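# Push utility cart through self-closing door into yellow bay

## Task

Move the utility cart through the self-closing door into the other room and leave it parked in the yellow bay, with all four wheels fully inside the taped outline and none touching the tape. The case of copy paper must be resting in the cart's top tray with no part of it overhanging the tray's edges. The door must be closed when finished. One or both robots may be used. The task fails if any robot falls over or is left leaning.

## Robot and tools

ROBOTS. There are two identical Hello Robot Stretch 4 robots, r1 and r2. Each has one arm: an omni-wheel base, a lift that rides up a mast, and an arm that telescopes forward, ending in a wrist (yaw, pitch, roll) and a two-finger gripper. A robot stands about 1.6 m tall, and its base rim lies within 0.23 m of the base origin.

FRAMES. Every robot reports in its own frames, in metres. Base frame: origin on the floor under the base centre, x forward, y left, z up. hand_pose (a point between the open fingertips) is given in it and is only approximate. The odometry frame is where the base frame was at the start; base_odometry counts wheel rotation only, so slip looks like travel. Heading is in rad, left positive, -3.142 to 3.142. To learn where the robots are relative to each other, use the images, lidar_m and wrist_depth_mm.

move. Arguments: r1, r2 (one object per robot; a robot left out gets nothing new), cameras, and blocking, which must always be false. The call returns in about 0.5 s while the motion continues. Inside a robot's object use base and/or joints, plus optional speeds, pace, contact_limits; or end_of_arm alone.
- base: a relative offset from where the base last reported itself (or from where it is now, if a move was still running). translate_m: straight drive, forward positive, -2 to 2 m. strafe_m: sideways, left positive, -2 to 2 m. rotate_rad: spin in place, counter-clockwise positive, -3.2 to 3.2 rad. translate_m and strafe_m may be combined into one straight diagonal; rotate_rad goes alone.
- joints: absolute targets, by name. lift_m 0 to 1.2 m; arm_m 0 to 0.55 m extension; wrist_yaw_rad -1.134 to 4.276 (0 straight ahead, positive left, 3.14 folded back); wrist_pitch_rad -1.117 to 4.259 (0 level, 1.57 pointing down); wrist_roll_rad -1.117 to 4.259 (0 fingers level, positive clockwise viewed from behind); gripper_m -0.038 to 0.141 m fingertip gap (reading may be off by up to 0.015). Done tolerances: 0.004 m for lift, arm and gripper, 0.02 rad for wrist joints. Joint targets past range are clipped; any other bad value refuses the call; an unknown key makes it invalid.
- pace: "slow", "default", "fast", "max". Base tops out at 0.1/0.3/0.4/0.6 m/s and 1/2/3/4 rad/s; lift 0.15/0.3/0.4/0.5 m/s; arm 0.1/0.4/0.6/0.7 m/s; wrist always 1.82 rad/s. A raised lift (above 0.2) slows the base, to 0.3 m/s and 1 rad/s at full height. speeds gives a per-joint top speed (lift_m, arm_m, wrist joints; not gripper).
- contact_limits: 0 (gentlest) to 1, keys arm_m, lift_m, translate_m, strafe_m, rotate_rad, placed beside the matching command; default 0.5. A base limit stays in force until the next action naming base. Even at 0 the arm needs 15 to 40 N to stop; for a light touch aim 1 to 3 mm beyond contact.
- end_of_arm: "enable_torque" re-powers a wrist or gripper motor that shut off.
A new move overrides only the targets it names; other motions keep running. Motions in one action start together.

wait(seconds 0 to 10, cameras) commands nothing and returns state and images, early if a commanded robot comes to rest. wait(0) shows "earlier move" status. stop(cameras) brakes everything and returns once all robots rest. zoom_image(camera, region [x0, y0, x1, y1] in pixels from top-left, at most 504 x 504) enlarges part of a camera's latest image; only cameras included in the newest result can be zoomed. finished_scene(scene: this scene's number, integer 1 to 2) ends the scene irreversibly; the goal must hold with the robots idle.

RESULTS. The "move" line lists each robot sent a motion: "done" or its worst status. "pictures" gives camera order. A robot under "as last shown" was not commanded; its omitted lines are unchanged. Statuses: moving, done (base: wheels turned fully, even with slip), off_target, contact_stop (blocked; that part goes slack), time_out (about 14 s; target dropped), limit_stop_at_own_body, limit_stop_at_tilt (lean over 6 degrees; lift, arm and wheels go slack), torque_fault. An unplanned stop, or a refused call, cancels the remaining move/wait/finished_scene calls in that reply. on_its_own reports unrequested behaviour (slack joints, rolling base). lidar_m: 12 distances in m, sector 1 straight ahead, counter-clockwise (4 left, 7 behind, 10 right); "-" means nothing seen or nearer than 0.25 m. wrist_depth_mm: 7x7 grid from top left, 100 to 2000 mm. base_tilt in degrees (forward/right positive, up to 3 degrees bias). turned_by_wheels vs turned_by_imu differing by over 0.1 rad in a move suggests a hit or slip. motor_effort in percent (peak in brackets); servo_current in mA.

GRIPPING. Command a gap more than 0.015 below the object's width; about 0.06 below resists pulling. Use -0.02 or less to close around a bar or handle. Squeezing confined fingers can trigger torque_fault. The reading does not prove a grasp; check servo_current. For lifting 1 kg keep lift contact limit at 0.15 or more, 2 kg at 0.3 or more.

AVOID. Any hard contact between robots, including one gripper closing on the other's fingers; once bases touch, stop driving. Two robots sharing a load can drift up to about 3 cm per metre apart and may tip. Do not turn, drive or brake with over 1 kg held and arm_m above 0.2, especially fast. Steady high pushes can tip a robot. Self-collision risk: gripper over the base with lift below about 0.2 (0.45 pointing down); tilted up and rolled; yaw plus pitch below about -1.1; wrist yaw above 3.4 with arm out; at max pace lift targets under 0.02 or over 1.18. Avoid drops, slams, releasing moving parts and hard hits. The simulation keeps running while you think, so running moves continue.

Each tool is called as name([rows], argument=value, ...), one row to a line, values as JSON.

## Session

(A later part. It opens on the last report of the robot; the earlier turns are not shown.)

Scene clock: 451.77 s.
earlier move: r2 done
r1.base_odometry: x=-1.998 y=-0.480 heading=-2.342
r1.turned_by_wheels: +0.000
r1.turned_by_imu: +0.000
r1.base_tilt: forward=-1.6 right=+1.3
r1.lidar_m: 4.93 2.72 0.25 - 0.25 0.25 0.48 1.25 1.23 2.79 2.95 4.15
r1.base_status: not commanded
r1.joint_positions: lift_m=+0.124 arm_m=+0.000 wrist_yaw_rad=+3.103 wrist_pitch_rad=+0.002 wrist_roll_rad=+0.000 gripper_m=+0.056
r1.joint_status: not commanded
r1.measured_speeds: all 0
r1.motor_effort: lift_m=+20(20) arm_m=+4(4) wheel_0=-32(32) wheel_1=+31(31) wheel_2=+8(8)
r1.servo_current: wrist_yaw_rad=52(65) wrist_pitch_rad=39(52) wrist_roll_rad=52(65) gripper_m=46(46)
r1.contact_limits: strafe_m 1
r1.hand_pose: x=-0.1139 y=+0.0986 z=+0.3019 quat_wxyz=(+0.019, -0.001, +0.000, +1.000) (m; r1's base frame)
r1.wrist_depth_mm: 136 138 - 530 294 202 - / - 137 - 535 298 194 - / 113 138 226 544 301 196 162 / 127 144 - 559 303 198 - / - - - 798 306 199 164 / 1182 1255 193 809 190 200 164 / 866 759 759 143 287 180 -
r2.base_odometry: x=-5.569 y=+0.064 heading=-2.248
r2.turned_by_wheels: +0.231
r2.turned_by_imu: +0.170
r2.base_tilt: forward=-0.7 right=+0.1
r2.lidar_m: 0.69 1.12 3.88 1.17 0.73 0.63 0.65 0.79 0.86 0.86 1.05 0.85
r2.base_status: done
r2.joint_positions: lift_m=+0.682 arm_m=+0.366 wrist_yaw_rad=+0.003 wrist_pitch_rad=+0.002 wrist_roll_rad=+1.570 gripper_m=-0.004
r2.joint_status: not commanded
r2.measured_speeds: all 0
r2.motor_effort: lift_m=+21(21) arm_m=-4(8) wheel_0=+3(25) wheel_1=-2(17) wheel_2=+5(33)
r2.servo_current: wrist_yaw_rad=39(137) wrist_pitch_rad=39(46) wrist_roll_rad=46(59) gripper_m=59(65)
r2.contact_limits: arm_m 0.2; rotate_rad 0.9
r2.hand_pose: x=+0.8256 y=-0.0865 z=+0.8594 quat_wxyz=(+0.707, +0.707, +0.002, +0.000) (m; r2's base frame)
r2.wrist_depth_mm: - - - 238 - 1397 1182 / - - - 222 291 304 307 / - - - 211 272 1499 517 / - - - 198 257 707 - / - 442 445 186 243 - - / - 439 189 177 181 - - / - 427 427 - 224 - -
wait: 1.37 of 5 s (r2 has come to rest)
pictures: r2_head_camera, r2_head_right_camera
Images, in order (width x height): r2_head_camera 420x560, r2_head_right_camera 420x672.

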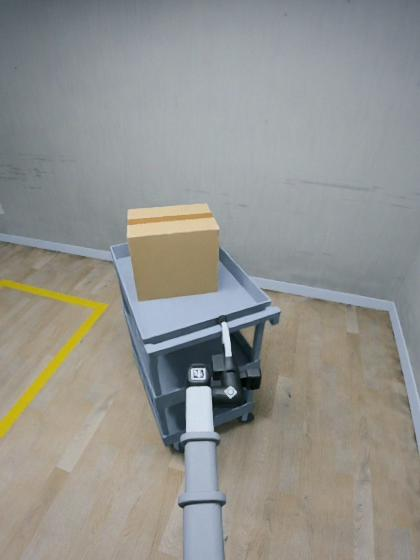

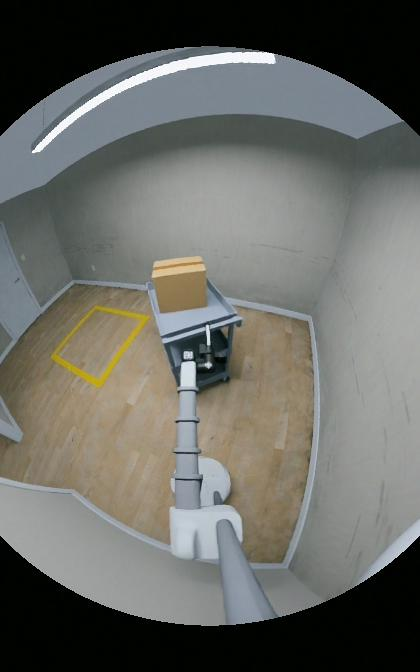

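move(r2={"base":{"translate_m":0.12,"strafe_m":-0.32},"pace":"slow","contact_limits":{"strafe_m":0.6}}, blocking=false, cameras=[])

wait(seconds=7, cameras=[])

move(r2={"base":{"rotate_rad":0.35},"pace":"slow","contact_limits":{"rotate_rad":0.9}}, blocking=false, cameras=[])

wait(seconds=5, cameras=[])

move(r2={"base":{"translate_m":0.1,"strafe_m":-0.28},"pace":"slow","contact_limits":{"strafe_m":0.6}}, blocking=false, cameras=[])

wait(seconds=7, cameras=[])

move(r2={"base":{"rotate_rad":0.35},"pace":"slow","contact_limits":{"rotate_rad":0.9}}, blocking=false, cameras=[])

wait(seconds=5, cameras=["r2_head_camera","r2_head_right_camera"])

Scene clock: 467.23 s.
move: r2 moving
r1: as last shown
r1.lidar_m: 4.92 2.68 0.25 - 0.25 0.26 0.50 1.25 1.23 2.80 2.92 4.09
r1.motor_effort: lift_m=+19(20) arm_m=+4(4) wheel_0=-32(32) wheel_1=+30(31) wheel_2=+8(8)
r1.servo_current: wrist_yaw_rad=59(72) wrist_pitch_rad=46(52) wrist_roll_rad=46(59) gripper_m=39(46)
r1.contact_limits: strafe_m 1
r1.wrist_depth_mm: 135 137 - 530 294 202 - / - 138 - 539 300 194 - / 113 138 226 544 300 196 162 / 127 144 - 554 304 197 - / - - - 788 307 198 164 / 1205 1229 193 798 191 199 164 / 854 750 750 143 290 180 -
r2.base_odometry: x=-5.581 y=+0.068 heading=-2.247
r2.turned_by_wheels: +0.001
r2.turned_by_imu: +0.001
r2.base_tilt: forward=-0.7 right=+0.1
r2.lidar_m: 0.69 0.99 3.90 1.18 0.74 0.66 0.67 0.81 0.84 0.83 1.04 0.86
r2.base_status: translate_m moving; strafe_m moving
r2.joint_positions: lift_m=+0.682 arm_m=+0.366 wrist_yaw_rad=+0.003 wrist_pitch_rad=+0.002 wrist_roll_rad=+1.570 gripper_m=-0.004
r2.joint_status: not commanded
r2.measured_speeds: translate_m=+0.017 strafe_m=-0.047 rotate_rad=+0.001 lift_m=+0.000 arm_m=+0.000 wrist_yaw_rad=+0.000 wrist_pitch_rad=+0.000 wrist_roll_rad=+0.000
r2.motor_effort: lift_m=+21(21) arm_m=-4(4) wheel_0=+17(17) wheel_1=-3(8) wheel_2=-6(7)
r2.servo_current: wrist_yaw_rad=46(59) wrist_pitch_rad=39(46) wrist_roll_rad=52(59) gripper_m=59(72)
r2.contact_limits: arm_m 0.2; strafe_m 0.6
r2.hand_pose: x=+0.8256 y=-0.0865 z=+0.8594 quat_wxyz=(+0.707, +0.707, +0.002, +0.000) (m; r2's base frame)
r2.wrist_depth_mm: - - - 237 - 1397 1182 / - - - 222 290 304 304 / - - - 211 272 1537 521 / - - - 199 257 715 - / - 445 442 186 246 - - / - 433 189 177 178 - - / - 427 427 - - - -
pictures: none
No camera images: "cameras" was empty.

Scene clock: 471.43 s.
earlier move: r2 done
r1.base_odometry: x=-1.998 y=-0.480 heading=-2.342
r1.turned_by_wheels: +0.000
r1.turned_by_imu: +0.000
r1.base_tilt: forward=-1.6 right=+1.3
r1.lidar_m: 4.93 2.70 0.25 - 0.25 0.25 0.54 1.24 1.25 2.77 2.91 4.13
r1.base_status: not commanded
r1.joint_positions: lift_m=+0.124 arm_m=+0.000 wrist_yaw_rad=+3.103 wrist_pitch_rad=+0.002 wrist_roll_rad=+0.000 gripper_m=+0.056
r1.joint_status: not commanded
r1.measured_speeds: all 0
r1.motor_effort: lift_m=+19(20) arm_m=+4(4) wheel_0=-31(32) wheel_1=+31(31) wheel_2=+8(8)
r1.servo_current: wrist_yaw_rad=46(72) wrist_pitch_rad=39(52) wrist_roll_rad=46(72) gripper_m=39(46)
r1.contact_limits: strafe_m 1
r1.hand_pose: x=-0.1139 y=+0.0986 z=+0.3019 quat_wxyz=(+0.019, -0.001, +0.000, +1.000) (m; r1's base frame)
r1.wrist_depth_mm: 136 137 - 530 294 201 - / - 138 - 535 298 195 - / 113 138 226 539 300 196 162 / 126 144 - 554 304 198 - / - - - 798 304 198 164 / 1205 1205 193 809 191 200 164 / 854 750 750 143 289 180 -
r2.base_odometry: x=-5.894 y=+0.170 heading=-2.246
r2.turned_by_wheels: +0.001
r2.turned_by_imu: +0.007
r2.base_tilt: forward=-0.7 right=+0.0
r2.lidar_m: 0.58 0.73 4.13 1.53 0.98 0.86 0.88 0.69 0.55 0.59 0.73 1.44
r2.base_status: done
r2.joint_positions: lift_m=+0.682 arm_m=+0.366 wrist_yaw_rad=+0.010 wrist_pitch_rad=+0.002 wrist_roll_rad=+1.570 gripper_m=-0.004
r2.joint_status: not commanded
r2.measured_speeds: all 0
r2.motor_effort: lift_m=+21(21) arm_m=-4(4) wheel_0=+12(21) wheel_1=+0(8) wheel_2=+3(7)
r2.servo_current: wrist_yaw_rad=65(78) wrist_pitch_rad=46(52) wrist_roll_rad=59(65) gripper_m=52(72)
r2.contact_limits: arm_m 0.2; strafe_m 0.6
r2.hand_pose: x=+0.8262 y=-0.0846 z=+0.8594 quat_wxyz=(+0.707, +0.707, +0.004, +0.003) (m; r2's base frame)
r2.wrist_depth_mm: - - - - - - 1160 / - - - 319 - - 1205 / - - - 290 359 368 1138 / - - - 238 322 1366 1182 / - - - 196 258 1499 488 / - - 185 170 181 1618 - / - 141 402 - 211 - -
wait: 4.20 of 7 s (r2 has come to rest)
pictures: none
No camera images: "cameras" was empty.

Scene clock: 471.93 s.
move: r2 moving
r1: as last shown
r1.lidar_m: 4.92 2.69 0.25 - 0.25 0.25 0.51 1.26 1.25 2.78 2.92 4.08
r1.motor_effort: lift_m=+19(20) arm_m=+4(4) wheel_0=-32(32) wheel_1=+31(31) wheel_2=+8(8)
r1.servo_current: wrist_yaw_rad=39(72) wrist_pitch_rad=52(52) wrist_roll_rad=39(52) gripper_m=39(46)
r1.contact_limits: strafe_m 1
r1.wrist_depth_mm: 136 137 - 525 293 202 - / - 138 - 530 301 195 - / 112 138 224 549 301 196 162 / 127 144 - 554 304 197 - / - - - 788 306 198 164 / 1205 1229 194 820 191 200 164 / 854 759 750 143 286 181 -
r2.base_odometry: x=-5.893 y=+0.171 heading=-2.127
r2.turned_by_wheels: +0.119
r2.turned_by_imu: +0.099
r2.base_tilt: forward=-0.7 right=+0.1
r2.lidar_m: 0.62 0.81 4.15 1.37 0.93 0.87 0.90 0.63 0.58 0.61 0.79 0.90
r2.base_status: rotate_rad moving
r2.joint_positions: lift_m=+0.682 arm_m=+0.366 wrist_yaw_rad=-0.022 wrist_pitch_rad=+0.002 wrist_roll_rad=+1.570 gripper_m=-0.004
r2.joint_status: not commanded
r2.measured_speeds: translate_m=-0.005 strafe_m=-0.003 rotate_rad=+0.462 lift_m=+0.000 arm_m=-0.001 wrist_yaw_rad=-0.031 wrist_pitch_rad=+0.000 wrist_roll_rad=+0.000
r2.motor_effort: lift_m=+21(21) arm_m=+5(5) wheel_0=-13(17) wheel_1=-16(16) wheel_2=-32(32)
r2.servo_current: wrist_yaw_rad=137(137) wrist_pitch_rad=39(46) wrist_roll_rad=46(46) gripper_m=59(65)
r2.contact_limits: arm_m 0.2; rotate_rad 0.9
r2.hand_pose: x=+0.8231 y=-0.0939 z=+0.8594 quat_wxyz=(+0.707, +0.707, -0.007, -0.009) (m; r2's base frame)
r2.wrist_depth_mm: - - - - - - 1182 / - - - 315 - 1281 1160 / - - - 253 351 355 362 / - - - 212 289 1430 1255 / - - - 182 252 1537 508 / - - 187 156 182 640 - / - 389 399 - 200 - -
pictures: none
No camera images: "cameras" was empty.

Scene clock: 473.37 s.
earlier move: r2 done
r1.base_odometry: x=-1.998 y=-0.480 heading=-2.342
r1.turned_by_wheels: +0.000
r1.turned_by_imu: +0.000
r1.base_tilt: forward=-1.6 right=+1.3
r1.lidar_m: 4.94 2.70 0.25 - 0.25 0.25 0.52 1.25 1.26 2.79 2.94 4.10
r1.base_status: not commanded
r1.joint_positions: lift_m=+0.124 arm_m=+0.000 wrist_yaw_rad=+3.103 wrist_pitch_rad=+0.002 wrist_roll_rad=+0.000 gripper_m=+0.056
r1.joint_status: not commanded
r1.measured_speeds: all 0
r1.motor_effort: lift_m=+19(20) arm_m=+4(4) wheel_0=-31(32) wheel_1=+31(31) wheel_2=+8(8)
r1.servo_current: wrist_yaw_rad=59(72) wrist_pitch_rad=39(52) wrist_roll_rad=52(59) gripper_m=39(52)
r1.contact_limits: strafe_m 1
r1.hand_pose: x=-0.1139 y=+0.0986 z=+0.3019 quat_wxyz=(+0.019, -0.001, +0.000, +1.000) (m; r1's base frame)
r1.wrist_depth_mm: 136 137 - 530 293 202 - / - 138 - 539 300 193 - / 112 138 226 539 301 196 162 / 127 144 - 559 306 198 - / - - - 788 307 198 164 / 1255 1229 195 809 191 199 165 / 866 750 768 143 286 180 -
r2.base_odometry: x=-5.894 y=+0.170 heading=-1.896
r2.turned_by_wheels: +0.231
r2.turned_by_imu: +0.164
r2.base_tilt: forward=-0.7 right=+0.1
r2.lidar_m: 0.68 1.02 2.65 1.20 0.92 0.89 0.78 0.59 0.56 0.61 0.92 0.88
r2.base_status: done
r2.joint_positions: lift_m=+0.682 arm_m=+0.366 wrist_yaw_rad=+0.004 wrist_pitch_rad=+0.002 wrist_roll_rad=+1.570 gripper_m=-0.004
r2.joint_status: not commanded
r2.measured_speeds: all 0
r2.motor_effort: lift_m=+21(21) arm_m=-3(7) wheel_0=+3(30) wheel_1=-2(17) wheel_2=+6(34)
r2.servo_current: wrist_yaw_rad=59(143) wrist_pitch_rad=39(52) wrist_roll_rad=46(59) gripper_m=65(65)
r2.contact_limits: arm_m 0.2; rotate_rad 0.9
r2.hand_pose: x=+0.8257 y=-0.0861 z=+0.8594 quat_wxyz=(+0.707, +0.707, +0.002, +0.001) (m; r2's base frame)
r2.wrist_depth_mm: - - - 243 - - 1182 / - - - 225 300 309 309 / - - - 212 273 1464 508 / - - - 198 258 691 - / - 445 449 187 244 - - / - 442 191 177 181 - - / - 430 430 - 220 - -
wait: 1.43 of 5 s (r2 has come to rest)
pictures: none
No camera images: "cameras" was empty.

Scene clock: 473.87 s.
move: r2 moving
r1: as last shown
r1.lidar_m: 4.95 2.71 0.25 - 0.25 0.25 0.55 1.27 1.26 2.78 2.93 4.12
r1.motor_effort: lift_m=+19(20) arm_m=+4(4) wheel_0=-31(32) wheel_1=+30(31) wheel_2=+8(8)
r1.servo_current: wrist_yaw_rad=59(65) wrist_pitch_rad=46(52) wrist_roll_rad=52(52) gripper_m=33(46)
r1.contact_limits: strafe_m 1
r1.wrist_depth_mm: 135 138 - 525 293 202 - / - 138 - 544 298 194 - / 113 138 227 544 300 195 162 / 127 144 - 559 304 197 - / - - - 778 306 198 163 / 1205 1205 194 798 191 198 164 / 866 759 750 143 289 181 -
r2.base_odometry: x=-5.906 y=+0.170 heading=-1.895
r2.turned_by_wheels: +0.000
r2.turned_by_imu: +0.001
r2.base_tilt: forward=-0.7 right=+0.0
r2.lidar_m: 0.71 0.96 2.62 1.21 0.93 0.91 0.73 0.58 0.55 0.62 0.93 0.87
r2.base_status: translate_m moving; strafe_m moving
r2.joint_positions: lift_m=+0.682 arm_m=+0.366 wrist_yaw_rad=+0.004 wrist_pitch_rad=+0.002 wrist_roll_rad=+1.570 gripper_m=-0.004
r2.joint_status: not commanded
r2.measured_speeds: translate_m=+0.017 strafe_m=-0.047 rotate_rad=+0.001 lift_m=+0.000 arm_m=+0.000 wrist_yaw_rad=+0.000 wrist_pitch_rad=+0.000 wrist_roll_rad=+0.000
r2.motor_effort: lift_m=+21(21) arm_m=-4(4) wheel_0=+12(16) wheel_1=-4(8) wheel_2=-6(7)
r2.servo_current: wrist_yaw_rad=59(59) wrist_pitch_rad=46(46) wrist_roll_rad=52(52) gripper_m=65(65)
r2.contact_limits: arm_m 0.2; strafe_m 0.6
r2.hand_pose: x=+0.8257 y=-0.0861 z=+0.8594 quat_wxyz=(+0.707, +0.707, +0.002, +0.001) (m; r2's base frame)
r2.wrist_depth_mm: - - - 243 - - 1182 / - - - 227 297 307 307 / - - - 212 274 1464 508 / - - - 199 259 723 - / - 442 442 187 246 - - / - 442 189 177 177 - - / - 430 424 - 220 - -
pictures: none
No camera images: "cameras" was empty.

Scene clock: 477.60 s.
earlier move: r2 done
r1.base_odometry: x=-1.998 y=-0.480 heading=-2.342
r1.turned_by_wheels: +0.000
r1.turned_by_imu: +0.000
r1.base_tilt: forward=-1.6 right=+1.3
r1.lidar_m: 4.92 2.70 0.25 - 0.25 0.26 0.52 1.25 1.27 2.79 2.89 4.12
r1.base_status: not commanded
r1.joint_positions: lift_m=+0.124 arm_m=+0.000 wrist_yaw_rad=+3.103 wrist_pitch_rad=+0.002 wrist_roll_rad=+0.000 gripper_m=+0.056
r1.joint_status: not commanded
r1.measured_speeds: all 0
r1.motor_effort: lift_m=+20(20) arm_m=+4(4) wheel_0=-31(32) wheel_1=+31(31) wheel_2=+8(8)
r1.servo_current: wrist_yaw_rad=65(72) wrist_pitch_rad=39(52) wrist_roll_rad=52(72) gripper_m=39(46)
r1.contact_limits: strafe_m 1
r1.hand_pose: x=-0.1139 y=+0.0986 z=+0.3019 quat_wxyz=(+0.019, -0.001, +0.000, +1.000) (m; r1's base frame)
r1.wrist_depth_mm: 135 138 - 521 294 202 - / - 138 - 535 300 195 - / 112 138 226 549 301 196 162 / 127 144 - 559 304 197 - / - - - 798 306 198 164 / 1205 1205 193 798 191 199 164 / 854 750 759 143 287 180 -
r2.base_odometry: x=-6.191 y=+0.164 heading=-1.895
r2.turned_by_wheels: +0.001
r2.turned_by_imu: +0.006
r2.base_tilt: forward=-0.7 right=+0.1
r2.lidar_m: 0.60 0.73 3.31 1.49 1.17 1.13 0.56 0.41 0.40 0.44 0.68 1.65
r2.base_status: done
r2.joint_positions: lift_m=+0.682 arm_m=+0.366 wrist_yaw_rad=+0.009 wrist_pitch_rad=+0.002 wrist_roll_rad=+1.570 gripper_m=-0.004
r2.joint_status: not commanded
r2.measured_speeds: all 0
r2.motor_effort: lift_m=+21(21) arm_m=-4(4) wheel_0=+12(19) wheel_1=-2(8) wheel_2=+3(7)
r2.servo_current: wrist_yaw_rad=65(72) wrist_pitch_rad=39(52) wrist_roll_rad=52(59) gripper_m=59(65)
r2.contact_limits: arm_m 0.2; strafe_m 0.6
r2.hand_pose: x=+0.8261 y=-0.0847 z=+0.8594 quat_wxyz=(+0.707, +0.707, +0.004, +0.003) (m; r2's base frame)
r2.wrist_depth_mm: - - - - - - 1025 / - - - 317 - - 1118 / - - - 279 359 359 368 / - - - 233 303 1430 1281 / - - - 195 256 1537 504 / - - 185 171 181 1618 - / - 415 407 - 211 - -
wait: 3.73 of 7 s (r2 has come to rest)
pictures: none
No camera images: "cameras" was empty.

Scene clock: 478.10 s.
move: r2 moving
r1: as last shown
r1.base_tilt: forward=-1.6 right=+1.2
r1.lidar_m: 4.93 2.69 0.25 - 0.25 0.25 0.52 1.26 1.28 2.77 2.94 4.13
r1.motor_effort: lift_m=+19(20) arm_m=+4(4) wheel_0=-32(32) wheel_1=+30(31) wheel_2=+8(8)
r1.servo_current: wrist_yaw_rad=39(59) wrist_pitch_rad=46(46) wrist_roll_rad=33(59) gripper_m=39(46)
r1.contact_limits: strafe_m 1
r1.wrist_depth_mm: 136 138 - 530 294 203 - / - 138 - 539 300 195 - / 112 138 225 549 301 196 162 / 127 144 - 554 306 198 - / - - - 788 307 198 164 / 1205 1229 193 809 191 199 164 / 854 750 759 143 287 180 -
r2.base_odometry: x=-6.190 y=+0.165 heading=-1.774
r2.turned_by_wheels: +0.121
r2.turned_by_imu: +0.100
r2.base_tilt: forward=-0.7 right=+0.1
r2.lidar_m: 0.60 0.84 2.74 1.37 1.15 0.97 0.49 0.41 0.41 0.47 0.76 0.91
r2.base_status: rotate_rad moving
r2.joint_positions: lift_m=+0.682 arm_m=+0.366 wrist_yaw_rad=-0.022 wrist_pitch_rad=+0.002 wrist_roll_rad=+1.570 gripper_m=-0.004
r2.joint_status: not commanded
r2.measured_speeds: translate_m=-0.001 strafe_m=+0.000 rotate_rad=+0.494 lift_m=+0.000 arm_m=-0.001 wrist_yaw_rad=-0.037 wrist_pitch_rad=+0.000 wrist_roll_rad=+0.000
r2.motor_effort: lift_m=+20(21) arm_m=+6(6) wheel_0=-14(18) wheel_1=-16(16) wheel_2=-31(31)
r2.servo_current: wrist_yaw_rad=137(137) wrist_pitch_rad=39(46) wrist_roll_rad=59(59) gripper_m=59(65)
r2.contact_limits: arm_m 0.2; rotate_rad 0.9
r2.hand_pose: x=+0.8232 y=-0.0937 z=+0.8594 quat_wxyz=(+0.707, +0.707, -0.007, -0.008) (m; r2's base frame)
r2.wrist_depth_mm: - - - - - - 1042 / - - - 312 - - 1138 / - - - 250 351 359 362 / - - - 211 287 1397 1229 / - - - 182 251 1576 508 / - 418 186 162 182 668 - / - 399 399 - 202 - -
pictures: none
No camera images: "cameras" was empty.

Scene clock: 479.50 s.
earlier move: r2 done
r1.base_odometry: x=-1.998 y=-0.480 heading=-2.342
r1.turned_by_wheels: +0.000
r1.turned_by_imu: +0.000
r1.base_tilt: forward=-1.6 right=+1.3
r1.lidar_m: 4.92 2.72 0.25 - 0.25 0.25 0.50 1.27 1.24 2.80 2.94 4.10
r1.base_status: not commanded
r1.joint_positions: lift_m=+0.124 arm_m=+0.000 wrist_yaw_rad=+3.103 wrist_pitch_rad=+0.002 wrist_roll_rad=+0.000 gripper_m=+0.056
r1.joint_status: not commanded
r1.measured_speeds: all 0
r1.motor_effort: lift_m=+19(20) arm_m=+4(4) wheel_0=-31(32) wheel_1=+30(31) wheel_2=+8(8)
r1.servo_current: wrist_yaw_rad=33(65) wrist_pitch_rad=46(46) wrist_roll_rad=52(72) gripper_m=39(46)
r1.contact_limits: strafe_m 1
r1.hand_pose: x=-0.1139 y=+0.0986 z=+0.3019 quat_wxyz=(+0.019, -0.001, +0.000, +1.000) (m; r1's base frame)
r1.wrist_depth_mm: 135 137 - 525 294 202 - / - 137 - 535 300 195 - / 112 138 225 544 301 196 162 / 127 144 - 559 304 198 - / - - - 788 306 198 164 / 1205 1205 193 798 190 198 165 / 866 759 759 143 287 180 -
r2.base_odometry: x=-6.190 y=+0.164 heading=-1.544
r2.turned_by_wheels: +0.229
r2.turned_by_imu: +0.170
r2.base_tilt: forward=-0.7 right=+0.1
r2.lidar_m: 0.69 4.30 2.73 1.26 1.16 0.69 0.45 0.40 0.40 0.50 1.05 0.86
r2.base_status: done
r2.joint_positions: lift_m=+0.682 arm_m=+0.366 wrist_yaw_rad=+0.001 wrist_pitch_rad=+0.002 wrist_roll_rad=+1.570 gripper_m=-0.004
r2.joint_status: not commanded
r2.measured_speeds: all 0
r2.motor_effort: lift_m=+20(21) arm_m=-4(8) wheel_0=+2(28) wheel_1=+1(17) wheel_2=+2(33)
r2.servo_current: wrist_yaw_rad=52(137) wrist_pitch_rad=39(46) wrist_roll_rad=52(59) gripper_m=65(65)
r2.contact_limits: arm_m 0.2; rotate_rad 0.9
r2.hand_pose: x=+0.8254 y=-0.0871 z=+0.8594 quat_wxyz=(+0.707, +0.707, +0.001, +0.000) (m; r2's base frame)
r2.wrist_depth_mm: - - - 237 297 306 1118 / - - - 223 291 317 317 / - - - 209 271 1499 535 / - - - 198 257 778 - / - - 445 187 243 - - / - 442 189 178 182 788 - / - 436 430 - 221 - -
wait: 1.40 of 5 s (r2 has come to rest)
pictures: r2_head_camera, r2_head_right_camera
Images, in order (width x height): r2_head_camera 420x560, r2_head_right_camera 420x672.

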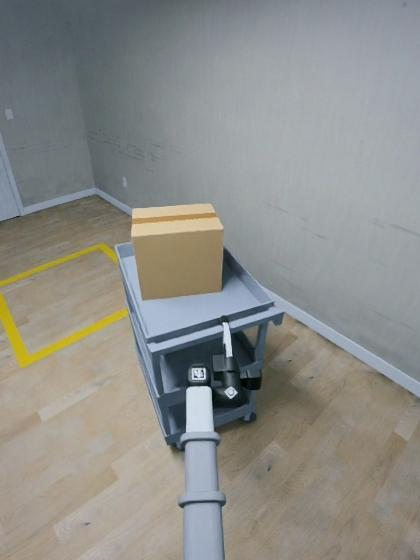

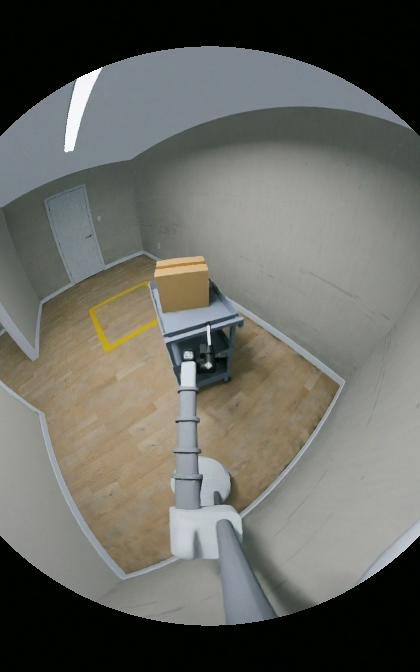

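move(r2={"base":{"translate_m":0.25,"strafe_m":-0.24},"pace":"slow","contact_limits":{"strafe_m":0.6}}, blocking=false, cameras=[])

wait(seconds=7, cameras=["r2_head_camera","r2_head_right_camera"])

Scene clock: 491.53 s.
move: r2 moving
r1: as last shown
r1.lidar_m: 4.93 2.69 0.25 - 0.25 0.25 0.53 1.26 1.25 2.79 2.91 4.11
r1.motor_effort: lift_m=+19(20) arm_m=+4(4) wheel_0=-32(32) wheel_1=+31(31) wheel_2=+8(8)
r1.servo_current: wrist_yaw_rad=52(78) wrist_pitch_rad=39(46) wrist_roll_rad=39(59) gripper_m=39(46)
r1.contact_limits: strafe_m 1
r1.wrist_depth_mm: 136 137 - 525 293 202 - / - 138 - 535 301 195 - / 112 138 226 544 301 196 162 / 127 144 - 559 304 198 - / - - - 778 307 198 164 / 1205 1205 193 809 191 198 165 / 854 759 750 143 289 180 -
r2.base_odometry: x=-6.199 y=+0.155 heading=-1.545
r2.turned_by_wheels: +0.000
r2.turned_by_imu: +0.000
r2.base_tilt: forward=-0.7 right=+0.1
r2.lidar_m: 0.69 1.14 2.76 1.31 1.16 0.72 0.42 0.36 0.40 0.49 1.04 0.85
r2.base_status: translate_m moving; strafe_m moving
r2.joint_positions: lift_m=+0.682 arm_m=+0.366 wrist_yaw_rad=+0.001 wrist_pitch_rad=+0.002 wrist_roll_rad=+1.570 gripper_m=-0.004
r2.joint_status: not commanded
r2.measured_speeds: translate_m=+0.037 strafe_m=-0.035 rotate_rad=-0.001 lift_m=+0.000 arm_m=+0.000 wrist_yaw_rad=+0.000 wrist_pitch_rad=+0.000 wrist_roll_rad=+0.000
r2.motor_effort: lift_m=+21(21) arm_m=-4(4) wheel_0=+7(10) wheel_1=-3(6) wheel_2=-9(13)
r2.servo_current: wrist_yaw_rad=52(59) wrist_pitch_rad=39(46) wrist_roll_rad=52(52) gripper_m=52(65)
r2.contact_limits: arm_m 0.2; strafe_m 0.6
r2.hand_pose: x=+0.8254 y=-0.0871 z=+0.8594 quat_wxyz=(+0.707, +0.707, +0.001, +0.000) (m; r2's base frame)
r2.wrist_depth_mm: - - - 239 - 307 1118 / - - - 224 293 314 312 / - - - 210 271 1464 500 / - - - 199 256 788 - / - - 449 188 245 - - / - 442 190 177 180 788 - / - 436 430 - 220 - -
pictures: none
No camera images: "cameras" was empty.

Scene clock: 495.73 s.
earlier move: r2 done
r1.base_odometry: x=-1.998 y=-0.480 heading=-2.342
r1.turned_by_wheels: +0.000
r1.turned_by_imu: +0.000
r1.base_tilt: forward=-1.6 right=+1.3
r1.lidar_m: 4.93 2.69 0.25 - 0.25 0.26 0.54 1.25 1.24 2.78 2.92 4.10
r1.base_status: not commanded
r1.joint_positions: lift_m=+0.124 arm_m=+0.000 wrist_yaw_rad=+3.103 wrist_pitch_rad=+0.002 wrist_roll_rad=+0.000 gripper_m=+0.056
r1.joint_status: not commanded
r1.measured_speeds: all 0
r1.motor_effort: lift_m=+20(20) arm_m=+4(4) wheel_0=-31(32) wheel_1=+30(31) wheel_2=+8(8)
r1.servo_current: wrist_yaw_rad=59(78) wrist_pitch_rad=39(52) wrist_roll_rad=39(65) gripper_m=39(52)
r1.contact_limits: strafe_m 1
r1.hand_pose: x=-0.1139 y=+0.0986 z=+0.3019 quat_wxyz=(+0.019, -0.001, +0.000, +1.000) (m; r1's base frame)
r1.wrist_depth_mm: 136 137 - 530 293 202 - / - 138 - 535 298 195 - / 112 138 227 549 303 196 162 / 127 144 - 549 304 197 - / - - - 788 306 198 164 / 1182 1229 194 809 191 199 165 / 866 759 750 143 289 180 -
r2.base_odometry: x=-6.423 y=-0.092 heading=-1.544
r2.turned_by_wheels: +0.001
r2.turned_by_imu: +0.006
r2.base_tilt: forward=-0.7 right=+0.0
r2.lidar_m: 0.62 0.72 2.85 1.66 1.48 0.76 0.49 0.45 0.44 0.56 1.20 1.33
r2.base_status: done
r2.joint_positions: lift_m=+0.682 arm_m=+0.366 wrist_yaw_rad=+0.008 wrist_pitch_rad=+0.002 wrist_roll_rad=+1.570 gripper_m=-0.004
r2.joint_status: not commanded
r2.measured_speeds: all 0
r2.motor_effort: lift_m=+20(21) arm_m=-4(4) wheel_0=+11(18) wheel_1=-2(6) wheel_2=+0(13)
r2.servo_current: wrist_yaw_rad=59(65) wrist_pitch_rad=39(46) wrist_roll_rad=46(65) gripper_m=65(65)
r2.contact_limits: arm_m 0.2; strafe_m 0.6
r2.hand_pose: x=+0.8260 y=-0.0851 z=+0.8594 quat_wxyz=(+0.707, +0.707, +0.004, +0.002) (m; r2's base frame)
r2.wrist_depth_mm: - - - - - - - / - - - 317 - - 991 / - - - 281 359 364 368 / - - - 234 303 1430 1255 / - - - 195 257 1618 508 / - - 191 171 181 1756 - / - 413 399 - 210 - -
wait: 4.20 of 7 s (r2 has come to rest)
pictures: r2_head_camera, r2_head_right_camera
Images, in order (width x height): r2_head_camera 420x560, r2_head_right_camera 420x672.

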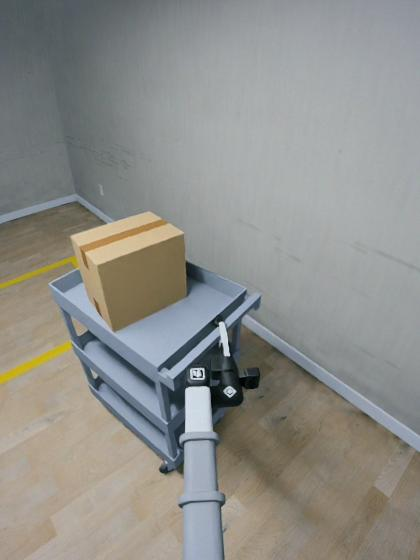

